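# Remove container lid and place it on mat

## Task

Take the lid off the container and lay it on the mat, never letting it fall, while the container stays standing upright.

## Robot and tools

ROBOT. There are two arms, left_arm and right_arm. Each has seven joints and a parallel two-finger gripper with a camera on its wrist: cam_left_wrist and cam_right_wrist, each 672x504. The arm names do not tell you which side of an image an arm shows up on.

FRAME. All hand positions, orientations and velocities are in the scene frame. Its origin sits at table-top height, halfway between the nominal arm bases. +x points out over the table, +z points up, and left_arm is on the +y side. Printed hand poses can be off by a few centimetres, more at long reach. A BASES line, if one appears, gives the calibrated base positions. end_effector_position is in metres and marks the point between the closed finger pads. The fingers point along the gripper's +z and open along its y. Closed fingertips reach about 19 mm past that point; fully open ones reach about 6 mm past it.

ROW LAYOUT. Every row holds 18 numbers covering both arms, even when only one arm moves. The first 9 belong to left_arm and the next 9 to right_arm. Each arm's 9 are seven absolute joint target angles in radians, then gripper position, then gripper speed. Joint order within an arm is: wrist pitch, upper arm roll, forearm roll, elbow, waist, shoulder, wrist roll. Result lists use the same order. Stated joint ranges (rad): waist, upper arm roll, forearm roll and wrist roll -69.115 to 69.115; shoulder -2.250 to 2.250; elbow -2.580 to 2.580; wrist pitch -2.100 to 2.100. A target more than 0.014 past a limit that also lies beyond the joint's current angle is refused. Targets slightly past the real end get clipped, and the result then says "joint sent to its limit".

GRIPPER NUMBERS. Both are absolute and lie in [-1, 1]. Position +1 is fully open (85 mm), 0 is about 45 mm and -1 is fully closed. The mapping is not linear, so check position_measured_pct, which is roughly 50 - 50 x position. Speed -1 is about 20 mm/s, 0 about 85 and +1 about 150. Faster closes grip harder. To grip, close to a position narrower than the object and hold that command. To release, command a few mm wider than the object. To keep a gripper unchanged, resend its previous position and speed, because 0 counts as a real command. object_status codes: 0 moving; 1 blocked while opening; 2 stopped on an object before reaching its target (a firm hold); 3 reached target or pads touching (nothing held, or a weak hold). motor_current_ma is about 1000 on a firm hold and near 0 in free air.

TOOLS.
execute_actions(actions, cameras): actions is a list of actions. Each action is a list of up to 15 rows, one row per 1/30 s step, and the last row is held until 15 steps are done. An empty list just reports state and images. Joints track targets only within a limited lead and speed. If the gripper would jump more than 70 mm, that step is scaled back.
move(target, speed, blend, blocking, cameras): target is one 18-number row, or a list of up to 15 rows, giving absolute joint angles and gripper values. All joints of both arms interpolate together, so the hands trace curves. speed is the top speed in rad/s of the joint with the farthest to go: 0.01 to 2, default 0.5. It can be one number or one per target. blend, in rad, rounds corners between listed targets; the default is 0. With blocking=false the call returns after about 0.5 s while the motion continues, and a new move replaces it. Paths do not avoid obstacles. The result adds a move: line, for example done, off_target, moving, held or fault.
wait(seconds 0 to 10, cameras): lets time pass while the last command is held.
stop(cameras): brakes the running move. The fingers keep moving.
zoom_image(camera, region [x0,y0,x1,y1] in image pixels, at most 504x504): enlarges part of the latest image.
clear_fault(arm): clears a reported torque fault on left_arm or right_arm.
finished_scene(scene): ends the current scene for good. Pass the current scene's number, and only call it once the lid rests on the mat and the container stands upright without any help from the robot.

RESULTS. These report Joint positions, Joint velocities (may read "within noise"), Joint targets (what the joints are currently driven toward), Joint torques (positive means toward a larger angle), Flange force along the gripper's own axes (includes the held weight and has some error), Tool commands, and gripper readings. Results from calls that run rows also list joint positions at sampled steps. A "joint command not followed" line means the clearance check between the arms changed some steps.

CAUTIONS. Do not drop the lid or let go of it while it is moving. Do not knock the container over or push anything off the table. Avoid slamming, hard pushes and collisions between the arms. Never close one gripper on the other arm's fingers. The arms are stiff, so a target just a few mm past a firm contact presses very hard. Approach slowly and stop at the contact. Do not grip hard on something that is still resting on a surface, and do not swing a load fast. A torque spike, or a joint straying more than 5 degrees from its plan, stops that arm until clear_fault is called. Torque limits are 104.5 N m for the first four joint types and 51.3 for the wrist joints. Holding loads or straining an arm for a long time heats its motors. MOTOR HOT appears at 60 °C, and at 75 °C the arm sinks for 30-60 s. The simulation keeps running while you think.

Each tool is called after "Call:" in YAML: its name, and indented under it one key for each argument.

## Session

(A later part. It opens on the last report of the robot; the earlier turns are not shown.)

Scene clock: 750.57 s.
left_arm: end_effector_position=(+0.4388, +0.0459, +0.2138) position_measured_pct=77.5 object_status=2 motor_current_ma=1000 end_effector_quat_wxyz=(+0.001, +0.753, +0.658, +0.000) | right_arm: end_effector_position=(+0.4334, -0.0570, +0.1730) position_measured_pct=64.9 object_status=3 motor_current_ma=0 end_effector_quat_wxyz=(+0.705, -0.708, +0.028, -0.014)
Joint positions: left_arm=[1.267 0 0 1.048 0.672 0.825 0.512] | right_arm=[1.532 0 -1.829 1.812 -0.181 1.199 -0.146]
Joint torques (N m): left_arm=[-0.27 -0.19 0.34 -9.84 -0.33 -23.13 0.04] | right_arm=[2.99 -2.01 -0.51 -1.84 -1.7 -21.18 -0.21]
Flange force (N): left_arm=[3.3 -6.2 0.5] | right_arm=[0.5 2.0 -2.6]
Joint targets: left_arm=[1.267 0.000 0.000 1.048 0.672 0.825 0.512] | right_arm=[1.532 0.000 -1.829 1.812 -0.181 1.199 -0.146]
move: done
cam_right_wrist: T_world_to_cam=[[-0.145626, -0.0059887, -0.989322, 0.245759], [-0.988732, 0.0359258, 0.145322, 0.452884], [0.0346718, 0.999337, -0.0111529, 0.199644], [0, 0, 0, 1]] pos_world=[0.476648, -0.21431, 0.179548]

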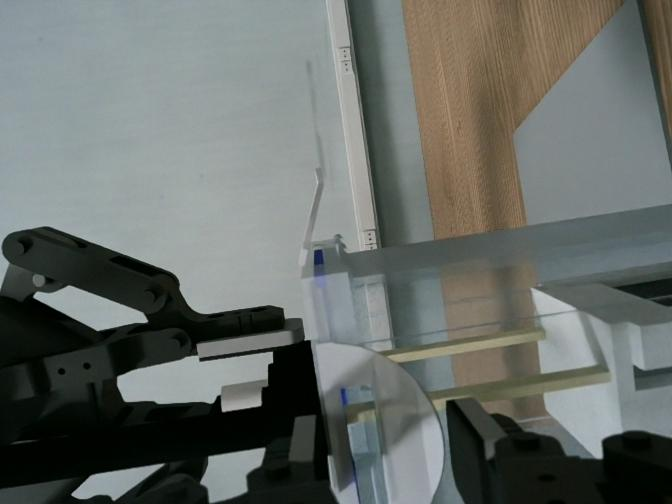

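Call:
move:
  target: [1.2672,0,0,1.0477,0.6718,0.8252,0.512,-0.7,-1,1.532,0,-1.8293,1.8115,-0.1813,1.1986,-0.1455,-0.5,-1]
  speed: 0.04
  cameras: []

Call:
wait:
  seconds: 0.8
  cameras: ["cam_right_wrist"]

Scene clock: 756.97 s.
left_arm: end_effector_position=(+0.4388, +0.0459, +0.2138) position_measured_pct=77.5 object_status=2 motor_current_ma=1000 end_effector_quat_wxyz=(+0.001, +0.753, +0.658, +0.000) | right_arm: end_effector_position=(+0.4334, -0.0570, +0.1730) position_measured_pct=71.4 object_status=0 motor_current_ma=1000 end_effector_quat_wxyz=(+0.705, -0.708, +0.028, -0.015)
Joint positions: left_arm=[1.267 0 0 1.048 0.672 0.825 0.512] | right_arm=[1.532 0 -1.829 1.811 -0.181 1.199 -0.146]
Joint torques (N m): left_arm=[-0.8 1.52 1.36 -10.92 1.8 -24.33 -0.03] | right_arm=[-0.55 -1.21 0.37 -0.53 -4.97 -15.93 -0.39]
Flange force (N): left_arm=[6.9 -5.5 2.0] | right_arm=[1.4 -7.8 -9.3]
Joint targets: left_arm=[1.267 0.000 0.000 1.048 0.672 0.825 0.512] | right_arm=[1.532 0.000 -1.829 1.812 -0.181 1.199 -0.146]
move: done

Scene clock: 757.77 s.
left_arm: end_effector_position=(+0.4388, +0.0459, +0.2138) position_measured_pct=77.5 object_status=2 motor_current_ma=1000 end_effector_quat_wxyz=(+0.001, +0.753, +0.658, +0.000) | right_arm: end_effector_position=(+0.4334, -0.0570, +0.1730) position_measured_pct=71.4 object_status=2 motor_current_ma=1000 end_effector_quat_wxyz=(+0.705, -0.708, +0.028, -0.015)
Joint positions: left_arm=[1.267 0 0 1.048 0.672 0.825 0.512] | right_arm=[1.532 0 -1.829 1.811 -0.181 1.199 -0.146]
Joint torques (N m): left_arm=[-0.79 1.4 1.34 -10.86 1.77 -24.29 0] | right_arm=[-0.59 -1.22 0.35 -0.53 -4.94 -15.93 -0.38]
Flange force (N): left_arm=[6.8 -5.4 1.9] | right_arm=[1.4 -7.8 -9.3]
Joint targets: left_arm=[1.267 0.000 0.000 1.048 0.672 0.825 0.512] | right_arm=[1.532 0.000 -1.829 1.811 -0.181 1.199 -0.146]
Tool commands: left_gripper/position=-0.7 left_gripper/speed=-1.0 right_gripper/position=-0.5 right_gripper/speed=-1.0
wait: 0.80 s; at rest by 0.17 s
cam_right_wrist: T_world_to_cam=[[-0.145626, -0.0059887, -0.989322, 0.245774], [-0.988732, 0.0359258, 0.145322, 0.452983], [0.0346718, 0.999337, -0.0111529, 0.19964], [0, 0, 0, 1]] pos_world=[0.476748, -0.21431, 0.179548]

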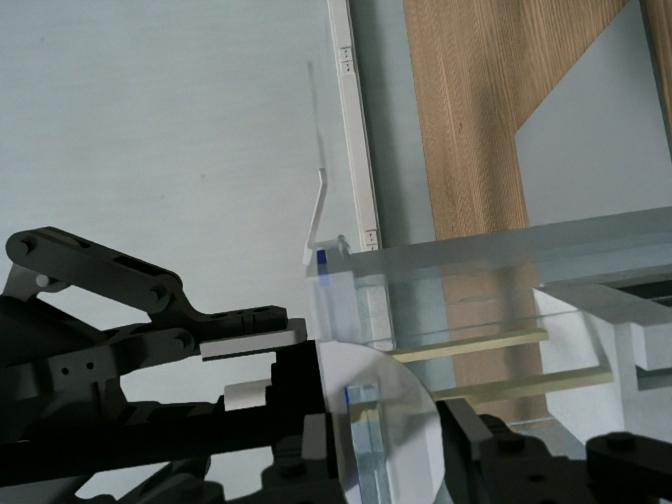

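Call:
move:
  target:
    - [1.2672,0,0,1.0477,0.6718,0.8252,0.512,-0.7,-1,1.5324,0,-1.8271,1.8157,-0.1791,1.1949,-0.1473,-0.5,-1]
    - [1.2672,0,0,1.0477,0.6718,0.8252,0.512,-0.7,-1,1.4358,0,-1.81,1.8476,-0.1804,1.1221,-0.1883,-0.5,-1]
  speed: [0.02,0.05]
  cameras: []

Call:
move:
  target: [1.2672,0,0,1.0477,0.6718,0.8252,0.512,-0.7,-1,1.3379,0,-1.7869,1.8664,-0.1855,1.0547,-0.2376,-0.5,-1]
  speed: 0.05
  cameras: []

Call:
move:
  target: [1.2672,0,0,1.0477,0.6718,0.8252,0.512,-0.7,-1,1.2424,0,-1.7525,1.8772,-0.1959,0.9899,-0.3009,-0.5,-1]
  speed: 0.05
  cameras: ["cam_right_wrist"]

Scene clock: 771.13 s.
left_arm: end_effector_position=(+0.4388, +0.0459, +0.2138) position_measured_pct=77.5 object_status=2 motor_current_ma=1000 end_effector_quat_wxyz=(+0.001, +0.753, +0.658, +0.000) | right_arm: end_effector_position=(+0.4325, -0.0588, +0.1772) position_measured_pct=71.4 object_status=2 motor_current_ma=1000 end_effector_quat_wxyz=(-0.674, +0.739, -0.029, +0.012)
Joint positions: left_arm=[1.267 0 0 1.048 0.672 0.825 0.512] | right_arm=[1.436 0 -1.81 1.848 -0.18 1.122 -0.188]
Joint torques (N m): left_arm=[-1.21 -0.57 0.18 -10.77 -0.72 -23.07 0.15] | right_arm=[2.88 -2.59 0.3 -1.44 -3.22 -20.76 -0.23]
Flange force (N): left_arm=[4.3 -8.6 -0.3] | right_arm=[2.9 2.9 -3.4]
Joint targets: left_arm=[1.267 0.000 0.000 1.048 0.672 0.825 0.512] | right_arm=[1.436 0.000 -1.810 1.848 -0.180 1.122 -0.188]
move: done

Scene clock: 773.33 s.
left_arm: end_effector_position=(+0.4388, +0.0459, +0.2138) position_measured_pct=77.5 object_status=2 motor_current_ma=1000 end_effector_quat_wxyz=(+0.001, +0.753, +0.658, +0.000) | right_arm: end_effector_position=(+0.4330, -0.0599, +0.1781) position_measured_pct=71.4 object_status=2 motor_current_ma=1000 end_effector_quat_wxyz=(-0.640, +0.767, -0.028, +0.012)
Joint positions: left_arm=[1.267 0 0 1.048 0.672 0.825 0.512] | right_arm=[1.338 0 -1.787 1.866 -0.186 1.055 -0.238]
Joint torques (N m): left_arm=[-1.41 2.51 1.88 -11.36 3.2 -23.81 0] | right_arm=[2.79 -4.32 -0.86 -3.08 -5.4 -20.18 -0.42]
Flange force (N): left_arm=[10.0 -6.1 0.8] | right_arm=[0.4 2.8 -11.4]
Joint targets: left_arm=[1.267 0.000 0.000 1.048 0.672 0.825 0.512] | right_arm=[1.338 0.000 -1.787 1.866 -0.186 1.055 -0.238]
move: done

Scene clock: 775.47 s.
left_arm: end_effector_position=(+0.4388, +0.0459, +0.2138) position_measured_pct=77.5 object_status=2 motor_current_ma=1000 end_effector_quat_wxyz=(+0.001, +0.753, +0.658, +0.000) | right_arm: end_effector_position=(+0.4321, -0.0608, +0.1792) position_measured_pct=71.4 object_status=2 motor_current_ma=1000 end_effector_quat_wxyz=(-0.607, +0.795, -0.027, +0.008)
Joint positions: left_arm=[1.267 0 0 1.048 0.672 0.825 0.512] | right_arm=[1.242 0 -1.752 1.877 -0.196 0.99 -0.301]
Joint torques (N m): left_arm=[-2.07 2.12 1.85 -12.39 2.63 -24.2 0.17] | right_arm=[1.83 -3.93 0.39 -1.77 -6.48 -17.28 -0.33]
Flange force (N): left_arm=[10.8 -8.7 1.2] | right_arm=[3.2 -0.6 -11.6]
Joint targets: left_arm=[1.267 0.000 0.000 1.048 0.672 0.825 0.512] | right_arm=[1.242 0.000 -1.752 1.877 -0.196 0.990 -0.301]
move: done
cam_right_wrist: T_world_to_cam=[[-0.160237, -0.263108, -0.951367, 0.235539], [-0.986846, 0.063613, 0.148621, 0.451058], [0.021416, 0.962667, -0.26984, 0.253443], [0, 0, 0, 1]] pos_world=[0.47744, -0.210702, 0.225437]

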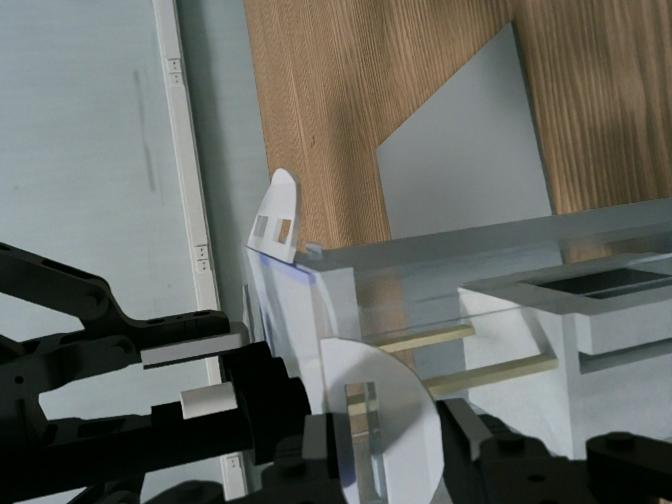

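Call:
move:
  target: [1.2672,0,0,1.0477,0.6718,0.8252,0.512,-0.7,-1,1.1477,0,-1.7202,1.8877,-0.2088,0.9259,-0.3663,-0.5,-1]
  speed: 0.05
  cameras: []

Call:
move:
  target: [1.2672,0,0,1.0477,0.6718,0.8252,0.512,-0.7,-1,1.0527,0,-1.6852,1.8957,-0.2228,0.8619,-0.4343,-0.5,-1]
  speed: 0.05
  cameras: ["cam_right_wrist"]

Scene clock: 783.37 s.
left_arm: end_effector_position=(+0.4388, +0.0458, +0.2138) position_measured_pct=77.5 object_status=2 motor_current_ma=1000 end_effector_quat_wxyz=(+0.001, +0.753, +0.658, +0.000) | right_arm: end_effector_position=(+0.4325, -0.0632, +0.1810) position_measured_pct=71.4 object_status=2 motor_current_ma=1000 end_effector_quat_wxyz=(-0.572, +0.820, -0.030, +0.009)
Joint positions: left_arm=[1.267 0 0 1.048 0.672 0.825 0.512] | right_arm=[1.148 0 -1.72 1.888 -0.209 0.926 -0.366]
Joint torques (N m): left_arm=[-0.44 -0.11 0.41 -9.93 -0.13 -23.06 0.03] | right_arm=[1.22 -0.21 -0.32 -2.33 -1.32 -17.79 -0.24]
Flange force (N): left_arm=[3.7 -6.2 0.2] | right_arm=[1.3 -1.6 -2.0]
Joint targets: left_arm=[1.267 0.000 0.000 1.048 0.672 0.825 0.512] | right_arm=[1.148 0.000 -1.720 1.888 -0.209 0.926 -0.366]
move: done

Scene clock: 785.50 s.
left_arm: end_effector_position=(+0.4388, +0.0458, +0.2138) position_measured_pct=77.5 object_status=2 motor_current_ma=1000 end_effector_quat_wxyz=(+0.001, +0.753, +0.658, +0.000) | right_arm: end_effector_position=(+0.4349, -0.0675, +0.1841) position_measured_pct=74.5 object_status=3 motor_current_ma=40 end_effector_quat_wxyz=(-0.537, +0.843, -0.033, +0.015)
Joint positions: left_arm=[1.267 0 0 1.048 0.672 0.825 0.512] | right_arm=[1.053 0 -1.685 1.896 -0.223 0.862 -0.434]
Joint torques (N m): left_arm=[-0.21 0.41 0.74 -9.12 0.67 -21.56 0.02] | right_arm=[3.24 -2 -1.45 -4.74 -1.76 -21.33 -0.23]
Flange force (N): left_arm=[4.9 -5.8 -1.8] | right_arm=[0.7 5.6 -0.9]
Joint targets: left_arm=[1.267 0.000 0.000 1.048 0.672 0.825 0.512] | right_arm=[1.053 0.000 -1.685 1.896 -0.223 0.862 -0.434]
move: done
cam_right_wrist: T_world_to_cam=[[-0.166569, -0.416374, -0.893805, 0.220771], [-0.985357, 0.10378, 0.135286, 0.458114], [0.0364296, 0.903251, -0.427563, 0.279639], [0, 0, 0, 1]] pos_world=[0.477992, -0.208204, 0.254913]

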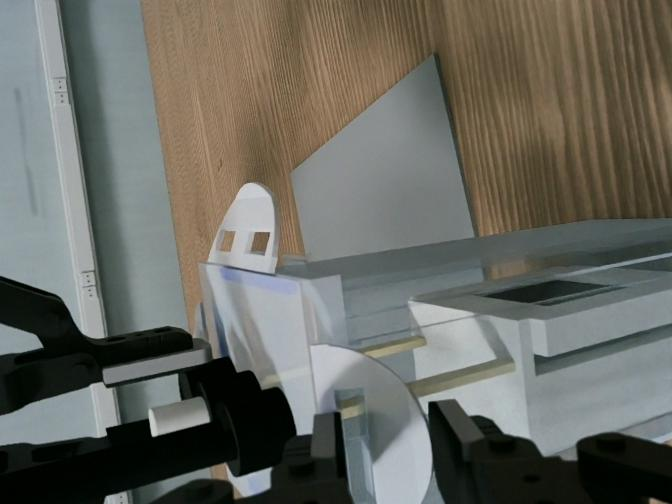

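Call:
move:
  target:
    - [1.2672,0,0,1.0477,0.6718,0.8252,0.512,-0.7,-1,1.0527,0,-1.6852,1.8957,-0.2228,0.8619,-0.4343,0,-1]
    - [1.2672,0,0,1.0477,0.6718,0.8252,0.512,-0.7,-1,1.0527,0,-1.6852,1.8957,0.0,0.8619,-0.4343,0,-1]
    - [1.2672,0,0,1.0477,0.6718,0.8252,0.512,-0.7,-1,1.563,0,-1.653,1.81,-0.003,1.2105,-0.11,0,-1]
  speed: [0.2,0.25,0.5]

Scene clock: 819.73 s.
left_arm: end_effector_position=(+0.4388, +0.0459, +0.2138) position_measured_pct=77.5 object_status=2 motor_current_ma=1000 end_effector_quat_wxyz=(+0.001, +0.753, +0.658, +0.000) | right_arm: end_effector_position=(+0.4362, -0.1342, +0.1701) position_measured_pct=49.8 object_status=3 motor_current_ma=0 end_effector_quat_wxyz=(+0.707, -0.706, +0.017, -0.025)
Joint positions: left_arm=[1.267 0 0 1.048 0.672 0.825 0.512] | right_arm=[1.563 0 -1.653 1.81 -0.003 1.21 -0.11]
Joint torques (N m): left_arm=[-0.07 -0.71 0.07 -9.56 -0.74 -22.84 -0.06] | right_arm=[3.16 -2.29 -0.45 -1.2 -1.74 -20.86 -0.19]
Flange force (N): left_arm=[2.5 -6.4 0.3] | right_arm=[0.1 2.5 -2.6]
Joint targets: left_arm=[1.267 0.000 0.000 1.048 0.672 0.825 0.512] | right_arm=[1.563 0.000 -1.653 1.810 -0.003 1.210 -0.110]
move: done
cam_left_wrist: T_world_to_cam=[[0.989598, -0.131614, -0.0580736, -0.402754], [-0.127616, -0.989496, 0.0679072, 0.134886], [-0.0664012, -0.0597898, -0.996, 0.386852], [0, 0, 0, 1]] pos_world=[0.441466, 0.103591, 0.352756]
cam_right_wrist: T_world_to_cam=[[-0.116425, -0.000662912, -0.993199, 0.231546], [-0.992604, 0.0346993, 0.116332, 0.465286], [0.0343862, 0.999398, -0.00469787, 0.275672], [0, 0, 0, 1]] pos_world=[0.479323, -0.291498, 0.177138]

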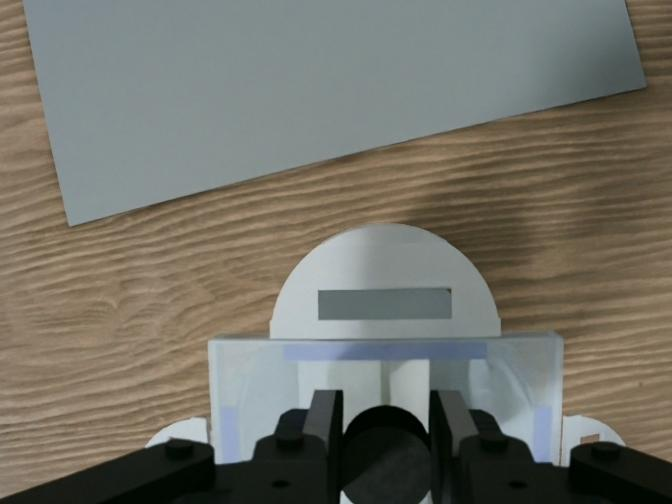

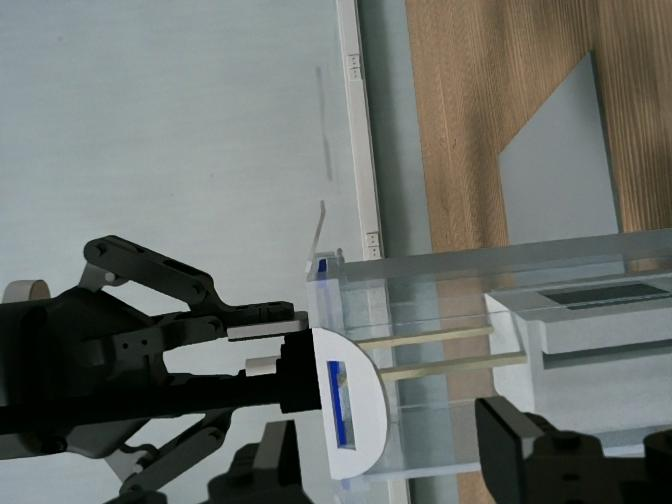

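Call:
move:
  target:
    - [1.2672,0,0,1.0477,0.6718,0.8252,0.512,-0.7,-1,1.5496,0,-1.7310,1.8185,-0.0813,1.2023,-0.1268,0,-1]
    - [1.2672,0,0,1.0477,0.6718,0.8252,0.512,-0.7,-1,1.5333,0,-1.8214,1.8112,-0.1729,1.1995,-0.1437,0,-1]
    - [1.2672,0,0,1.0477,0.6718,0.8252,0.512,-0.7,-1,1.5333,0,-1.8209,1.8235,-0.1713,1.1693,-0.1687,0,-1]
  speed: [0.2,0.1,0.03]

Call:
move:
  target:
    - [1.2672,0,0,1.0477,0.6718,0.8252,0.512,-0.7,-1,1.5333,0,-1.8196,1.8327,-0.1701,1.158,-0.1874,0,-1]
    - [1.2672,0,0,1.0477,0.6718,0.8252,0.512,-0.7,-1,1.5333,0,-1.8188,1.8388,-0.1693,1.1462,-0.1999,0,-1]
  speed: 0.03

Scene clock: 830.60 s.
left_arm: end_effector_position=(+0.4388, +0.0459, +0.2138) position_measured_pct=77.5 object_status=2 motor_current_ma=1000 end_effector_quat_wxyz=(+0.001, +0.753, +0.658, +0.000) | right_arm: end_effector_position=(+0.4352, -0.0612, +0.1865) position_measured_pct=49.8 object_status=3 motor_current_ma=0 end_effector_quat_wxyz=(+0.707, -0.707, +0.030, -0.013)
Joint positions: left_arm=[1.267 0 0 1.048 0.672 0.825 0.512] | right_arm=[1.533 0 -1.821 1.824 -0.171 1.169 -0.169]
Joint torques (N m): left_arm=[-0.07 -0.62 0.02 -9.53 -0.95 -22.9 -0.06] | right_arm=[3.13 -2.16 -0.52 -1.97 -1.76 -21.37 -0.23]
Flange force (N): left_arm=[2.0 -6.3 0.3] | right_arm=[0.7 2.6 -2.6]
Joint targets: left_arm=[1.267 0.000 0.000 1.048 0.672 0.825 0.512] | right_arm=[1.533 0.000 -1.821 1.823 -0.171 1.169 -0.169]
move: done
cam_left_wrist: T_world_to_cam=[[0.989598, -0.131614, -0.0580736, -0.402754], [-0.127616, -0.989496, 0.0679072, 0.134886], [-0.0664012, -0.0597898, -0.996, 0.386852], [0, 0, 0, 1]] pos_world=[0.441466, 0.103591, 0.352756]
cam_right_wrist: T_world_to_cam=[[-0.151478, -0.000851252, -0.98846, 0.262111], [-0.987798, 0.0367413, 0.151345, 0.451458], [0.0361885, 0.999324, -0.00640637, 0.202365], [0, 0, 0, 1]] pos_world=[0.47833, -0.218592, 0.192057]

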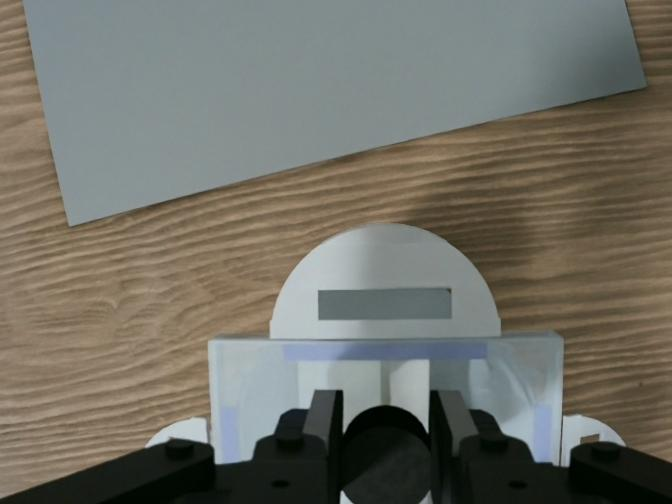

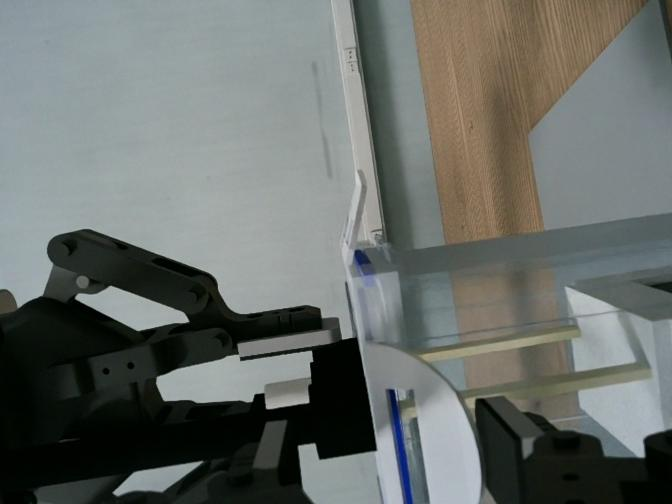

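Scene clock: 831.87 s.
left_arm: end_effector_position=(+0.4388, +0.0458, +0.2138) position_measured_pct=77.5 object_status=2 motor_current_ma=1000 end_effector_quat_wxyz=(+0.001, +0.753, +0.658, +0.000) | right_arm: end_effector_position=(+0.4339, -0.0624, +0.1963) position_measured_pct=49.8 object_status=3 motor_current_ma=0 end_effector_quat_wxyz=(+0.708, -0.706, +0.039, -0.005)
Joint positions: left_arm=[1.267 0 0 1.048 0.672 0.825 0.512] | right_arm=[1.533 0 -1.819 1.839 -0.169 1.146 -0.2]
Joint torques (N m): left_arm=[-0.29 -0.08 0.43 -9.34 -0.13 -21.94 0.09] | right_arm=[3.72 -2.78 -0.59 -2.23 -2.09 -22.14 -0.23]
Flange force (N): left_arm=[3.9 -6.3 -1.3] | right_arm=[1.1 4.4 -3.2]
Joint targets: left_arm=[1.267 0.000 0.000 1.048 0.672 0.825 0.512] | right_arm=[1.533 0.000 -1.819 1.839 -0.169 1.146 -0.200]
move: done
cam_left_wrist: T_world_to_cam=[[0.989605, -0.131609, -0.0579749, -0.402792], [-0.127617, -0.989497, 0.0678945, 0.134892], [-0.0663015, -0.0597901, -0.996007, 0.386811], [0, 0, 0, 1]] pos_world=[0.441466, 0.103591, 0.352756]
cam_right_wrist: T_world_to_cam=[[-0.174636, 0.00213031, -0.984631, 0.281034], [-0.983976, 0.0361359, 0.174598, 0.442394], [0.0359524, 0.999345, -0.00421445, 0.203334], [0, 0, 0, 1]] pos_world=[0.477074, -0.219785, 0.20033]

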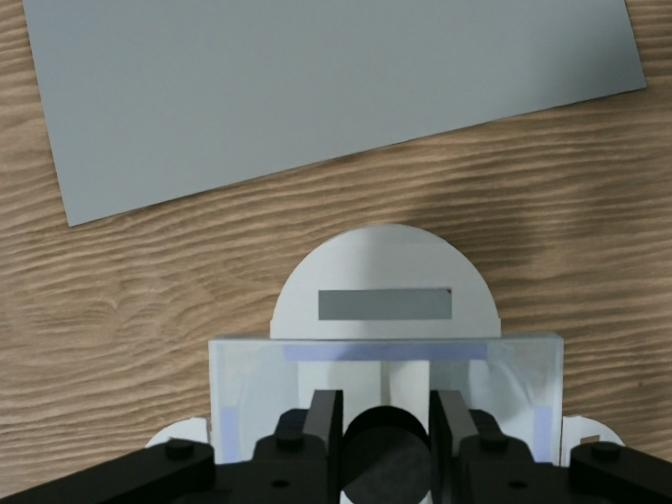

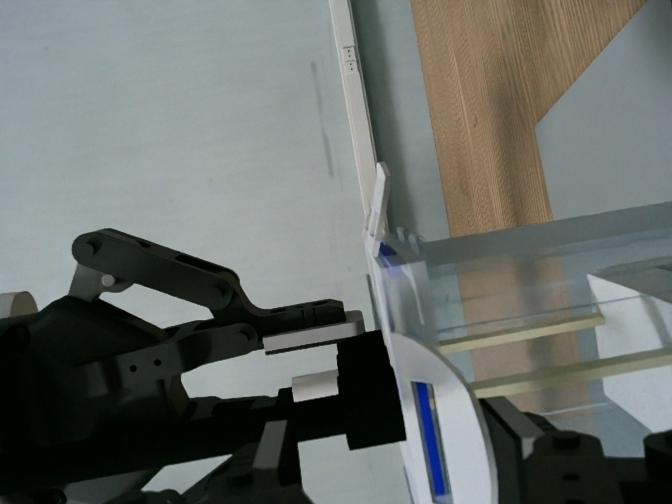

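Call:
move:
  target:
    - [1.2672,0,0,1.0477,0.6718,0.8252,0.512,-0.7,-1,1.5333,0,-1.8176,1.8475,-0.1683,1.1294,-0.2187,0,-1]
    - [1.2672,0,0,1.0477,0.6718,0.8252,0.512,-0.7,-1,1.5333,0,-1.8168,1.8542,-0.1673,1.1165,-0.2311,0,-1]
  speed: 0.03

Scene clock: 839.33 s.
left_arm: end_effector_position=(+0.4388, +0.0459, +0.2138) position_measured_pct=77.5 object_status=2 motor_current_ma=1000 end_effector_quat_wxyz=(+0.001, +0.753, +0.658, +0.000) | right_arm: end_effector_position=(+0.4331, -0.0634, +0.2094) position_measured_pct=49.8 object_status=3 motor_current_ma=0 end_effector_quat_wxyz=(+0.709, -0.704, +0.045, +0.002)
Joint positions: left_arm=[1.267 0 0 1.048 0.672 0.825 0.512] | right_arm=[1.533 0 -1.817 1.854 -0.167 1.116 -0.231]
Joint torques (N m): left_arm=[-0.31 -0.57 0.16 -9.45 -0.61 -22.16 0.05] | right_arm=[3.59 -2.61 -0.49 -2.17 -2.04 -21.73 -0.2]
Flange force (N): left_arm=[3.1 -6.7 -1.0] | right_arm=[1.6 3.8 -2.8]
Joint targets: left_arm=[1.267 0.000 0.000 1.048 0.672 0.825 0.512] | right_arm=[1.533 0.000 -1.817 1.854 -0.167 1.116 -0.231]
move: done
cam_left_wrist: T_world_to_cam=[[0.989598, -0.131614, -0.0580736, -0.402754], [-0.127616, -0.989496, 0.0679072, 0.134886], [-0.0664012, -0.0597898, -0.996, 0.386852], [0, 0, 0, 1]] pos_world=[0.441466, 0.103591, 0.352756]
cam_right_wrist: T_world_to_cam=[[-0.191386, 0.0063177, -0.981494, 0.300616], [-0.980858, 0.03534, 0.19149, 0.434426], [0.0358958, 0.999355, -0.000566821, 0.203655], [0, 0, 0, 1]] pos_world=[0.476334, -0.220775, 0.21198]

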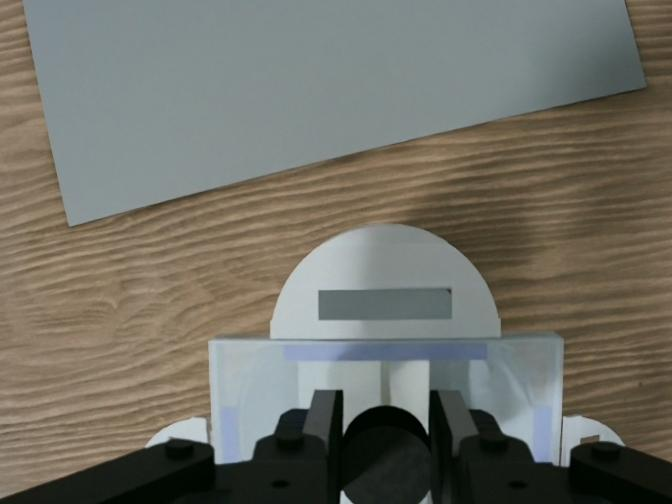

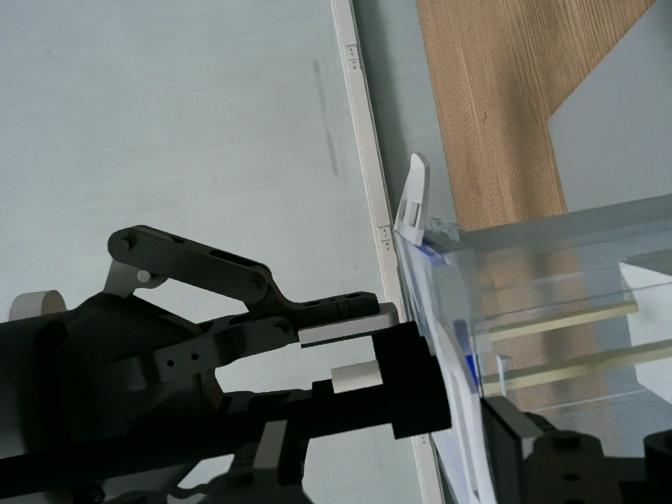

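Call:
move:
  target:
    - [1.2672,0,0,1.0477,0.6718,0.8252,0.512,-0.7,-1,1.5333,0,-1.8160,1.8607,-0.1665,1.1038,-0.2441,0,-1]
    - [1.2672,0,0,1.0477,0.6718,0.8252,0.512,-0.7,-1,1.5333,0,-1.8152,1.8669,-0.1657,1.0919,-0.2567,0,-1]
  speed: 0.04

Scene clock: 845.20 s.
left_arm: end_effector_position=(+0.4388, +0.0459, +0.2138) position_measured_pct=77.5 object_status=2 motor_current_ma=1000 end_effector_quat_wxyz=(+0.001, +0.753, +0.658, +0.000) | right_arm: end_effector_position=(+0.4322, -0.0642, +0.2201) position_measured_pct=49.8 object_status=3 motor_current_ma=0 end_effector_quat_wxyz=(+0.710, -0.703, +0.049, +0.007)
Joint positions: left_arm=[1.267 0 0 1.048 0.672 0.825 0.512] | right_arm=[1.533 0 -1.815 1.867 -0.166 1.092 -0.257]
Joint torques (N m): left_arm=[-0.22 -0.63 0.11 -8.45 -0.62 -20.19 0.07] | right_arm=[4.41 -2.9 -0.7 -2.5 -1.52 -22.88 -0.24]
Flange force (N): left_arm=[3.2 -6.8 -4.1] | right_arm=[1.9 6.5 -1.6]
Joint targets: left_arm=[1.267 0.000 0.000 1.048 0.672 0.825 0.512] | right_arm=[1.533 0.000 -1.815 1.867 -0.166 1.092 -0.257]
move: done
cam_left_wrist: T_world_to_cam=[[0.989598, -0.131614, -0.0580736, -0.402754], [-0.127616, -0.989496, 0.0679072, 0.134886], [-0.0664012, -0.0597898, -0.996, 0.386852], [0, 0, 0, 1]] pos_world=[0.441466, 0.103591, 0.352756]
cam_right_wrist: T_world_to_cam=[[-0.204858, 0.00968412, -0.978744, 0.316369], [-0.978139, 0.0344755, 0.205072, 0.427322], [0.0357287, 0.999359, 0.00240984, 0.204003], [0, 0, 0, 1]] pos_world=[0.475503, -0.221668, 0.221521]

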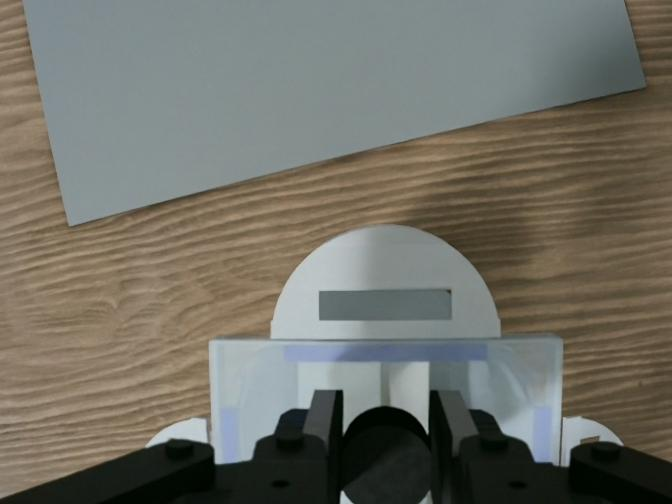

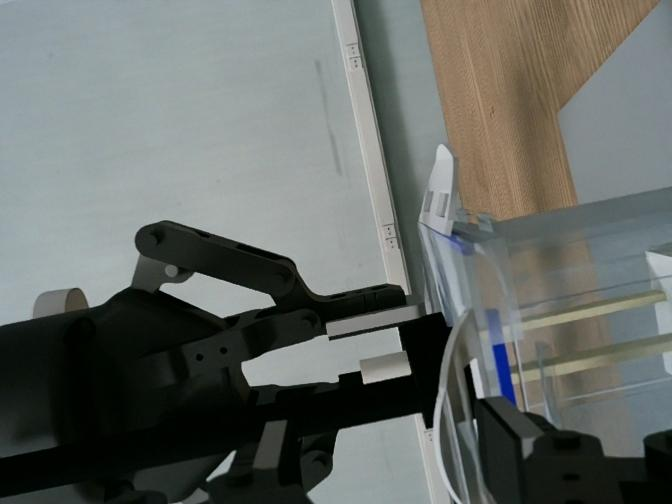

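Call:
move:
  target:
    - [1.2672,0,0,1.0477,0.6718,0.8252,0.512,-0.7,-1,1.5333,0,-1.8160,1.8607,-0.1665,1.1038,-0.2441,0,-1]
    - [1.2672,0,0,1.0477,0.6718,0.8252,0.512,-0.7,-1,1.5496,0,-1.73,1.8752,-0.08,1.1215,-0.2,0,-1]
    - [1.2672,0,0,1.0477,0.6718,0.8252,0.512,-0.7,-1,1.563,0,-1.653,1.81,-0.003,1.2105,-0.11,0,-1]
  speed: [0.08,0.15,0.3]

Scene clock: 855.50 s.
left_arm: end_effector_position=(+0.4388, +0.0459, +0.2138) position_measured_pct=77.5 object_status=2 motor_current_ma=1000 end_effector_quat_wxyz=(+0.001, +0.753, +0.658, +0.000) | right_arm: end_effector_position=(+0.4362, -0.1342, +0.1702) position_measured_pct=49.8 object_status=3 motor_current_ma=0 end_effector_quat_wxyz=(+0.707, -0.706, +0.017, -0.025)
Joint positions: left_arm=[1.267 0 0 1.048 0.672 0.825 0.512] | right_arm=[1.563 0 -1.653 1.81 -0.003 1.21 -0.11]
Joint torques (N m): left_arm=[-0.07 -0.87 -0.08 -9.44 -1.04 -23.05 -0.01] | right_arm=[3.15 -2.26 -0.45 -1.23 -1.81 -20.93 -0.2]
Flange force (N): left_arm=[1.5 -5.6 0.3] | right_arm=[0.0 2.6 -2.8]
Joint targets: left_arm=[1.267 0.000 0.000 1.048 0.672 0.825 0.512] | right_arm=[1.563 0.000 -1.653 1.810 -0.003 1.210 -0.110]
move: done
cam_left_wrist: T_world_to_cam=[[0.989598, -0.131614, -0.0580736, -0.402754], [-0.127616, -0.989496, 0.0679072, 0.134886], [-0.0664012, -0.0597898, -0.996, 0.386852], [0, 0, 0, 1]] pos_world=[0.441466, 0.103591, 0.352756]
cam_right_wrist: T_world_to_cam=[[-0.116422, -0.000563637, -0.9932, 0.231573], [-0.992604, 0.0346877, 0.116332, 0.465282], [0.0343862, 0.999398, -0.00459787, 0.275654], [0, 0, 0, 1]] pos_world=[0.479323, -0.291498, 0.177138]

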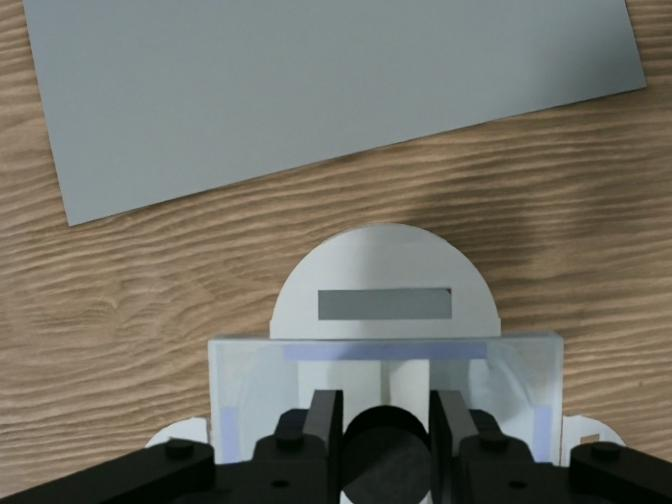

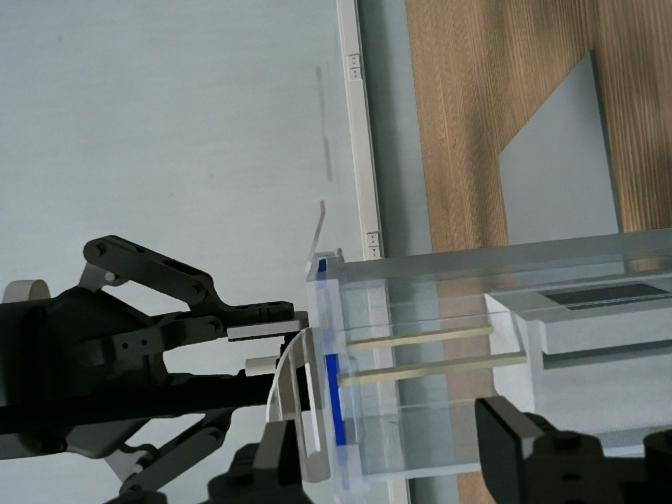

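Call:
move:
  target:
    - [1.2672,0,0,1.0477,0.6718,0.8252,0.512,-0.7,-1,1.563,0,-1.653,1.81,0.3,1.2105,-0.11,0,-1]
    - [1.2745,0,0,1.0426,0.6718,0.8229,0.512,-0.7,-1,1.563,0,-1.653,1.81,0.3,1.2105,-0.11,0,-1]
  speed: [0.4,0.01]

Call:
move:
  target: [1.286,0,0,1.0334,0.6718,0.8206,0.512,-0.7,-1,1.563,0,-1.653,1.81,0.3,1.2105,-0.11,0,-1]
  speed: 0.01

Scene clock: 874.90 s.
left_arm: end_effector_position=(+0.4389, +0.0458, +0.2167) position_measured_pct=77.5 object_status=2 motor_current_ma=1000 end_effector_quat_wxyz=(+0.001, +0.753, +0.658, +0.000) | right_arm: end_effector_position=(+0.5041, -0.2820, +0.1701) position_measured_pct=49.8 object_status=3 motor_current_ma=0 end_effector_quat_wxyz=(+0.696, -0.695, +0.123, -0.131)
Joint positions: left_arm=[1.274 0 0 1.043 0.672 0.823 0.512] | right_arm=[1.563 0 -1.653 1.81 0.3 1.211 -0.11]
Joint torques (N m): left_arm=[-0.07 -0.44 0.25 -11.61 -0.77 -27.18 0.03] | right_arm=[3.16 -2.25 -0.41 -1.24 -1.73 -20.9 -0.21]
Flange force (N): left_arm=[2.2 -5.9 7.3] | right_arm=[-0.1 2.5 -2.5]
Joint targets: left_arm=[1.274 0.000 0.000 1.043 0.672 0.823 0.512] | right_arm=[1.563 0.000 -1.653 1.810 0.300 1.211 -0.110]
move: done
cam_left_wrist: T_world_to_cam=[[0.989605, -0.131614, -0.0579615, -0.402741], [-0.127617, -0.98949, 0.0679934, 0.134572], [-0.0663012, -0.0598897, -0.996001, 0.389707], [0, 0, 0, 1]] pos_world=[0.441566, 0.103491, 0.355655]
cam_right_wrist: T_world_to_cam=[[-0.111413, 0.0341393, -0.993188, 0.246548], [-0.93702, 0.329297, 0.116431, 0.592892], [0.331028, 0.943609, -0.0046987, 0.255794], [0, 0, 0, 1]] pos_world=[0.498346, -0.445024, 0.177039]

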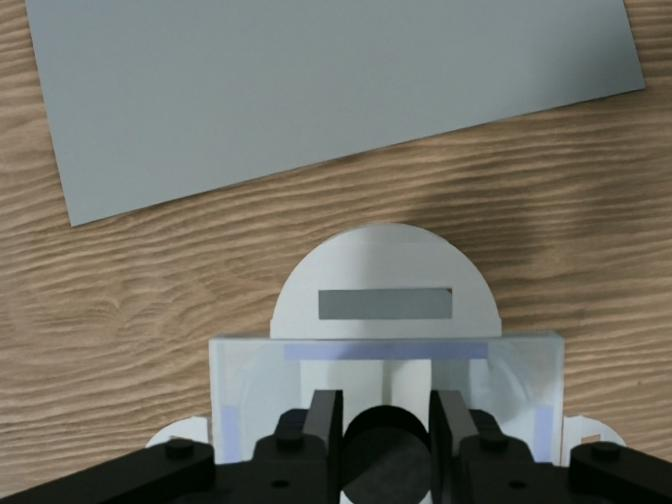

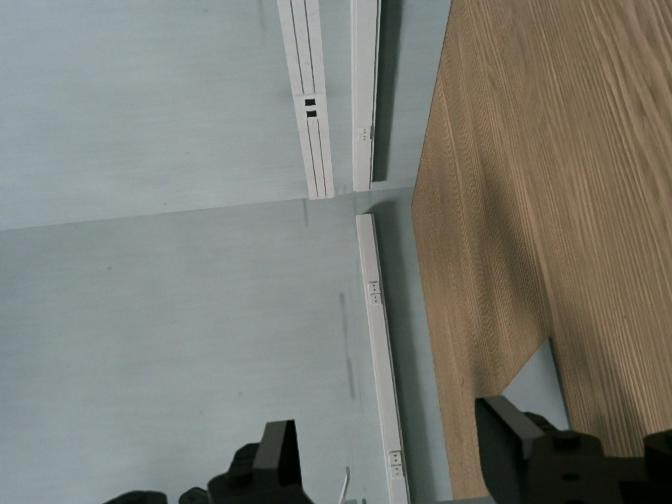

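Scene clock: 876.27 s.
left_arm: end_effector_position=(+0.4392, +0.0456, +0.2209) position_measured_pct=77.5 object_status=2 motor_current_ma=1000 end_effector_quat_wxyz=(+0.001, +0.753, +0.658, +0.000) | right_arm: end_effector_position=(+0.5041, -0.2820, +0.1701) position_measured_pct=49.8 object_status=3 motor_current_ma=0 end_effector_quat_wxyz=(+0.696, -0.695, +0.123, -0.131)
Joint positions: left_arm=[1.286 0 0 1.033 0.672 0.821 0.512] | right_arm=[1.563 0 -1.653 1.81 0.3 1.211 -0.11]
Joint torques (N m): left_arm=[-0.04 -0.34 0.31 -11.75 -0.72 -27.25 0] | right_arm=[3.15 -2.25 -0.43 -1.21 -1.75 -20.93 -0.22]
Flange force (N): left_arm=[2.5 -6.3 7.6] | right_arm=[0.0 2.6 -2.6]
Joint targets: left_arm=[1.286 0.000 0.000 1.033 0.672 0.821 0.512] | right_arm=[1.563 0.000 -1.653 1.810 0.300 1.211 -0.110]
move: done
cam_left_wrist: T_world_to_cam=[[0.989606, -0.131609, -0.0579618, -0.402821], [-0.127612, -0.989491, 0.0679931, 0.134125], [-0.0663012, -0.0598898, -0.996001, 0.393898], [0, 0, 0, 1]] pos_world=[0.441866, 0.103291, 0.359855]
cam_right_wrist: T_world_to_cam=[[-0.111413, 0.0341393, -0.993188, 0.246548], [-0.93702, 0.329297, 0.116431, 0.592892], [0.331028, 0.943609, -0.0046987, 0.255794], [0, 0, 0, 1]] pos_world=[0.498346, -0.445024, 0.177039]

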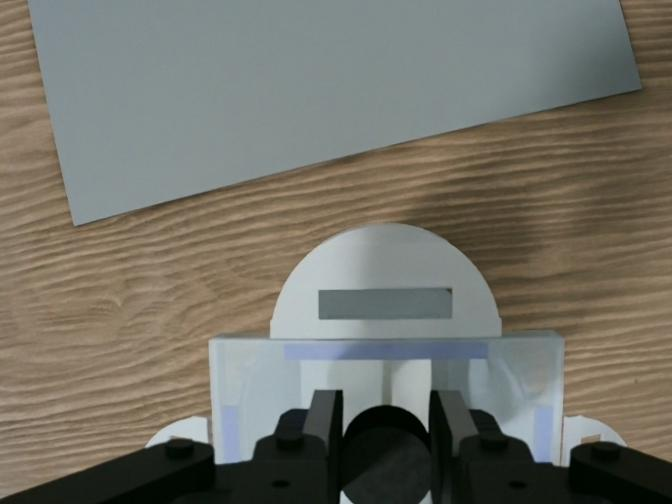

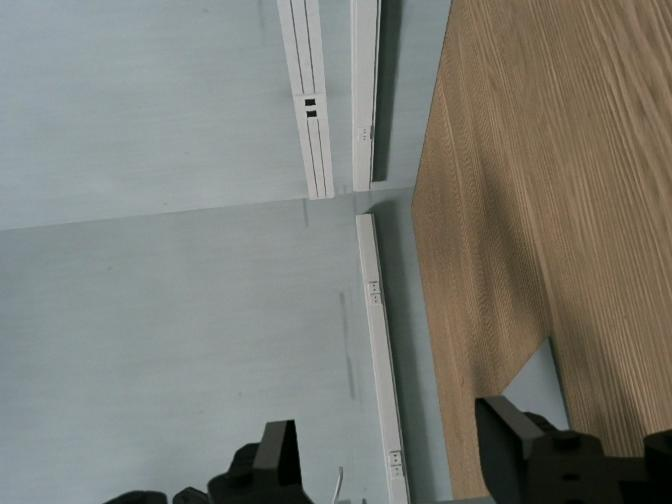

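Call:
move:
  target:
    - [1.3657,0,0,0.975,0.6718,0.7993,0.512,-0.7,-1,1.563,0,-1.653,1.81,0.3,1.2105,-0.11,0,-1]
    - [1.4723,0,0,0.884,0.6718,0.7837,0.512,-0.7,-1,1.563,0,-1.653,1.81,0.3,1.2105,-0.11,0,-1]
  speed: 0.07

Call:
move:
  target:
    - [1.5971,0,0,0.7622,0.6718,0.7807,0.512,-0.7,-1,1.563,0,-1.653,1.81,0.3,1.2105,-0.11,0,-1]
    - [1.7422,0,0,0.5996,0.6718,0.7982,0.512,-0.7,-1,1.563,0,-1.653,1.81,0.3,1.2105,-0.11,0,-1]
    - [1.8291,0,0,0.4909,0.6718,0.82,0.512,-0.7,-1,1.563,0,-1.653,1.81,0.3,1.2105,-0.11,0,-1]
    - [1.9167,0,0,0.3727,0.6718,0.8506,0.512,-0.7,-1,1.563,0,-1.653,1.81,0.3,1.2105,-0.11,0,-1]
  speed: 0.12

Scene clock: 886.73 s.
left_arm: end_effector_position=(+0.4394, +0.0454, +0.2895) position_measured_pct=77.5 object_status=2 motor_current_ma=1000 end_effector_quat_wxyz=(+0.001, +0.753, +0.658, +0.000) | right_arm: end_effector_position=(+0.5041, -0.2820, +0.1701) position_measured_pct=49.8 object_status=3 motor_current_ma=0 end_effector_quat_wxyz=(+0.696, -0.695, +0.123, -0.131)
Joint positions: left_arm=[1.472 0 0 0.884 0.672 0.784 0.512] | right_arm=[1.563 0 -1.653 1.81 0.3 1.211 -0.11]
Joint torques (N m): left_arm=[-0.04 -0.38 0.28 -11.98 -0.78 -27 -0.02] | right_arm=[3.13 -2.22 -0.43 -1.25 -1.72 -20.89 -0.23]
Flange force (N): left_arm=[2.4 -6.3 8.3] | right_arm=[-0.2 2.5 -2.5]
Joint targets: left_arm=[1.472 0.000 0.000 0.884 0.672 0.784 0.512] | right_arm=[1.563 0.000 -1.653 1.810 0.300 1.211 -0.110]
move: done
cam_left_wrist: T_world_to_cam=[[0.989605, -0.131614, -0.0579615, -0.398956], [-0.127617, -0.98949, 0.0679934, 0.129377], [-0.0663012, -0.0598897, -0.996001, 0.462225], [0, 0, 0, 1]] pos_world=[0.441966, 0.103191, 0.428455]
cam_right_wrist: T_world_to_cam=[[-0.111413, 0.0341393, -0.993188, 0.246548], [-0.93702, 0.329297, 0.116431, 0.592892], [0.331028, 0.943609, -0.0046987, 0.255794], [0, 0, 0, 1]] pos_world=[0.498346, -0.445024, 0.177039]

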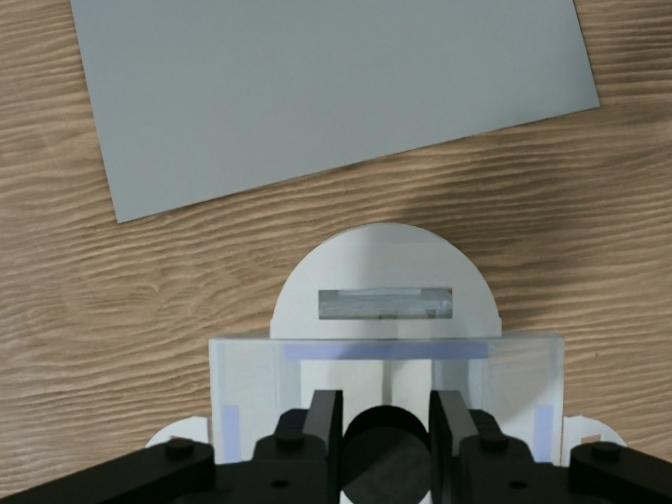

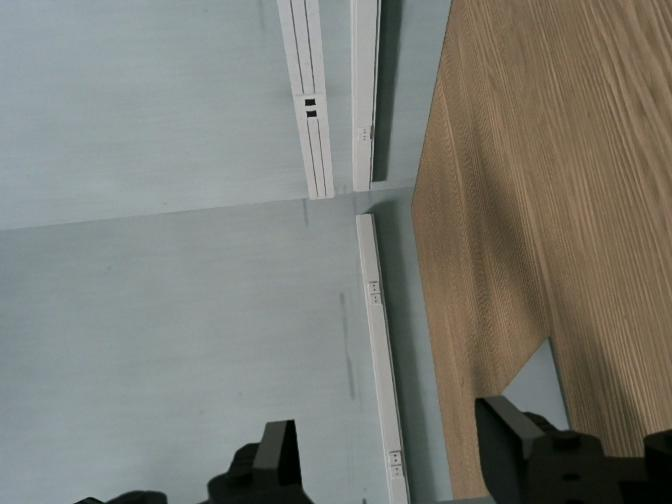

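Scene clock: 891.37 s.
left_arm: end_effector_position=(+0.4409, +0.0443, +0.4064) position_measured_pct=77.5 object_status=2 motor_current_ma=1000 end_effector_quat_wxyz=(+0.001, +0.753, +0.658, +0.000) | right_arm: end_effector_position=(+0.5041, -0.2820, +0.1701) position_measured_pct=49.8 object_status=3 motor_current_ma=0 end_effector_quat_wxyz=(+0.696, -0.695, +0.123, -0.131)
Joint positions: left_arm=[1.917 0 0 0.373 0.672 0.851 0.512] | right_arm=[1.563 0 -1.653 1.81 0.3 1.211 -0.11]
Joint torques (N m): left_arm=[-0.05 -0.35 0.3 -11.52 -0.75 -27.48 -0.03] | right_arm=[3.16 -2.26 -0.48 -1.16 -1.75 -20.92 -0.23]
Flange force (N): left_arm=no reading | right_arm=[0.1 2.7 -2.7]
Joint targets: left_arm=[1.917 0.000 0.000 0.373 0.672 0.851 0.512] | right_arm=[1.563 0.000 -1.653 1.810 0.300 1.211 -0.110]
move: done
cam_left_wrist: T_world_to_cam=[[0.989605, -0.131609, -0.0579749, -0.393915], [-0.127617, -0.989497, 0.0678945, 0.1205], [-0.0663015, -0.0597901, -0.996007, 0.578685], [0, 0, 0, 1]] pos_world=[0.443566, 0.101991, 0.545356]
cam_right_wrist: T_world_to_cam=[[-0.111413, 0.0341393, -0.993188, 0.246548], [-0.93702, 0.329297, 0.116431, 0.592892], [0.331028, 0.943609, -0.0046987, 0.255794], [0, 0, 0, 1]] pos_world=[0.498346, -0.445024, 0.177039]

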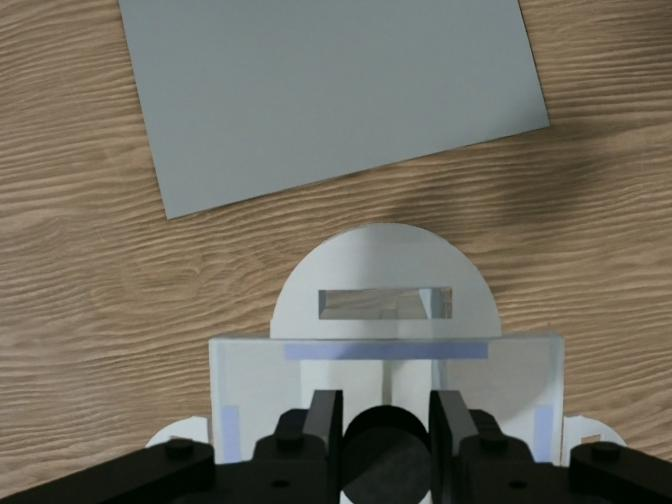

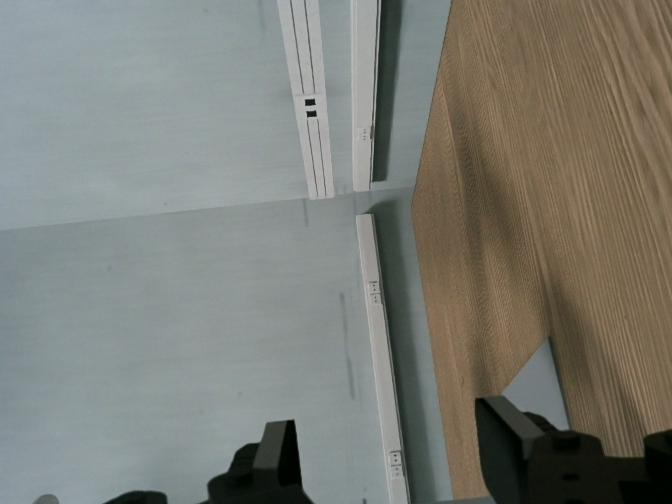

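Call:
move:
  target:
    - [1.5564,0,0,1.179,0.2175,0.4046,0.2375,-0.7,-1,1.563,0,-1.653,1.81,0.3,1.2105,-0.11,0,-1]
  speed: 0.25

Scene clock: 917.67 s.
left_arm: end_effector_position=(+0.4342, +0.3168, +0.4047) position_measured_pct=77.5 object_status=2 motor_current_ma=1000 end_effector_quat_wxyz=(+0.001, +0.691, +0.723, +0.000) | right_arm: end_effector_position=(+0.5041, -0.2820, +0.1701) position_measured_pct=49.8 object_status=3 motor_current_ma=0 end_effector_quat_wxyz=(+0.696, -0.695, +0.123, -0.131)
Joint positions: left_arm=[1.556 0 0 1.179 0.218 0.405 0.238] | right_arm=[1.563 0 -1.653 1.81 0.3 1.211 -0.11]
Joint torques (N m): left_arm=[0.02 -0.82 0.14 -11.98 -0.82 -19.82 0.03] | right_arm=[3.14 -2.24 -0.43 -1.19 -1.75 -20.9 -0.2]
Flange force (N): left_arm=[-0.5 -4.8 8.9] | right_arm=[0.1 2.6 -2.6]
Joint targets: left_arm=[1.556 0.000 0.000 1.179 0.217 0.405 0.238] | right_arm=[1.563 0.000 -1.653 1.810 0.300 1.211 -0.110]
move: done
cam_left_wrist: T_world_to_cam=[[0.997198, 0.0475404, -0.05775, -0.411656], [0.0514152, -0.996389, 0.067574, 0.313962], [-0.0543289, -0.0703539, -0.996042, 0.590986], [0, 0, 0, 1]] pos_world=[0.426468, 0.373977, 0.543657]
cam_right_wrist: T_world_to_cam=[[-0.111413, 0.0341393, -0.993188, 0.246548], [-0.93702, 0.329297, 0.116431, 0.592892], [0.331028, 0.943609, -0.0046987, 0.255794], [0, 0, 0, 1]] pos_world=[0.498346, -0.445024, 0.177039]

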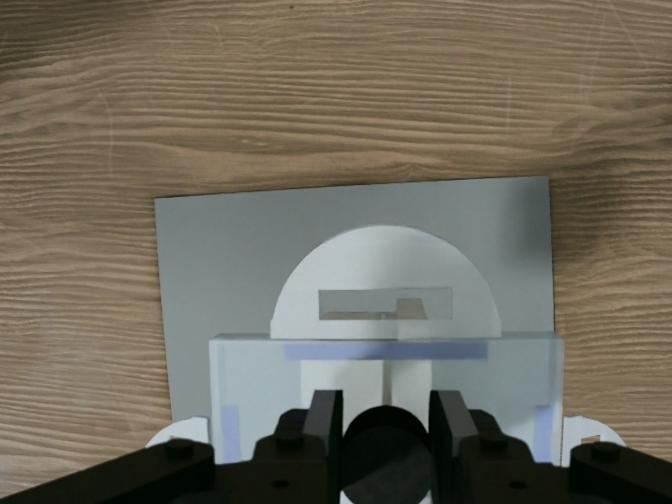

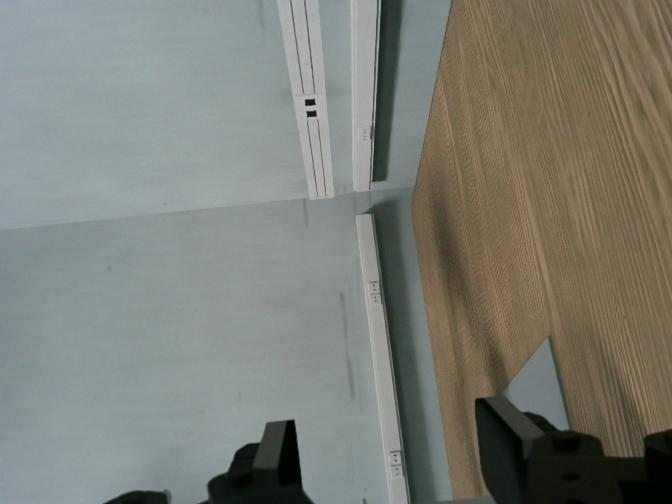

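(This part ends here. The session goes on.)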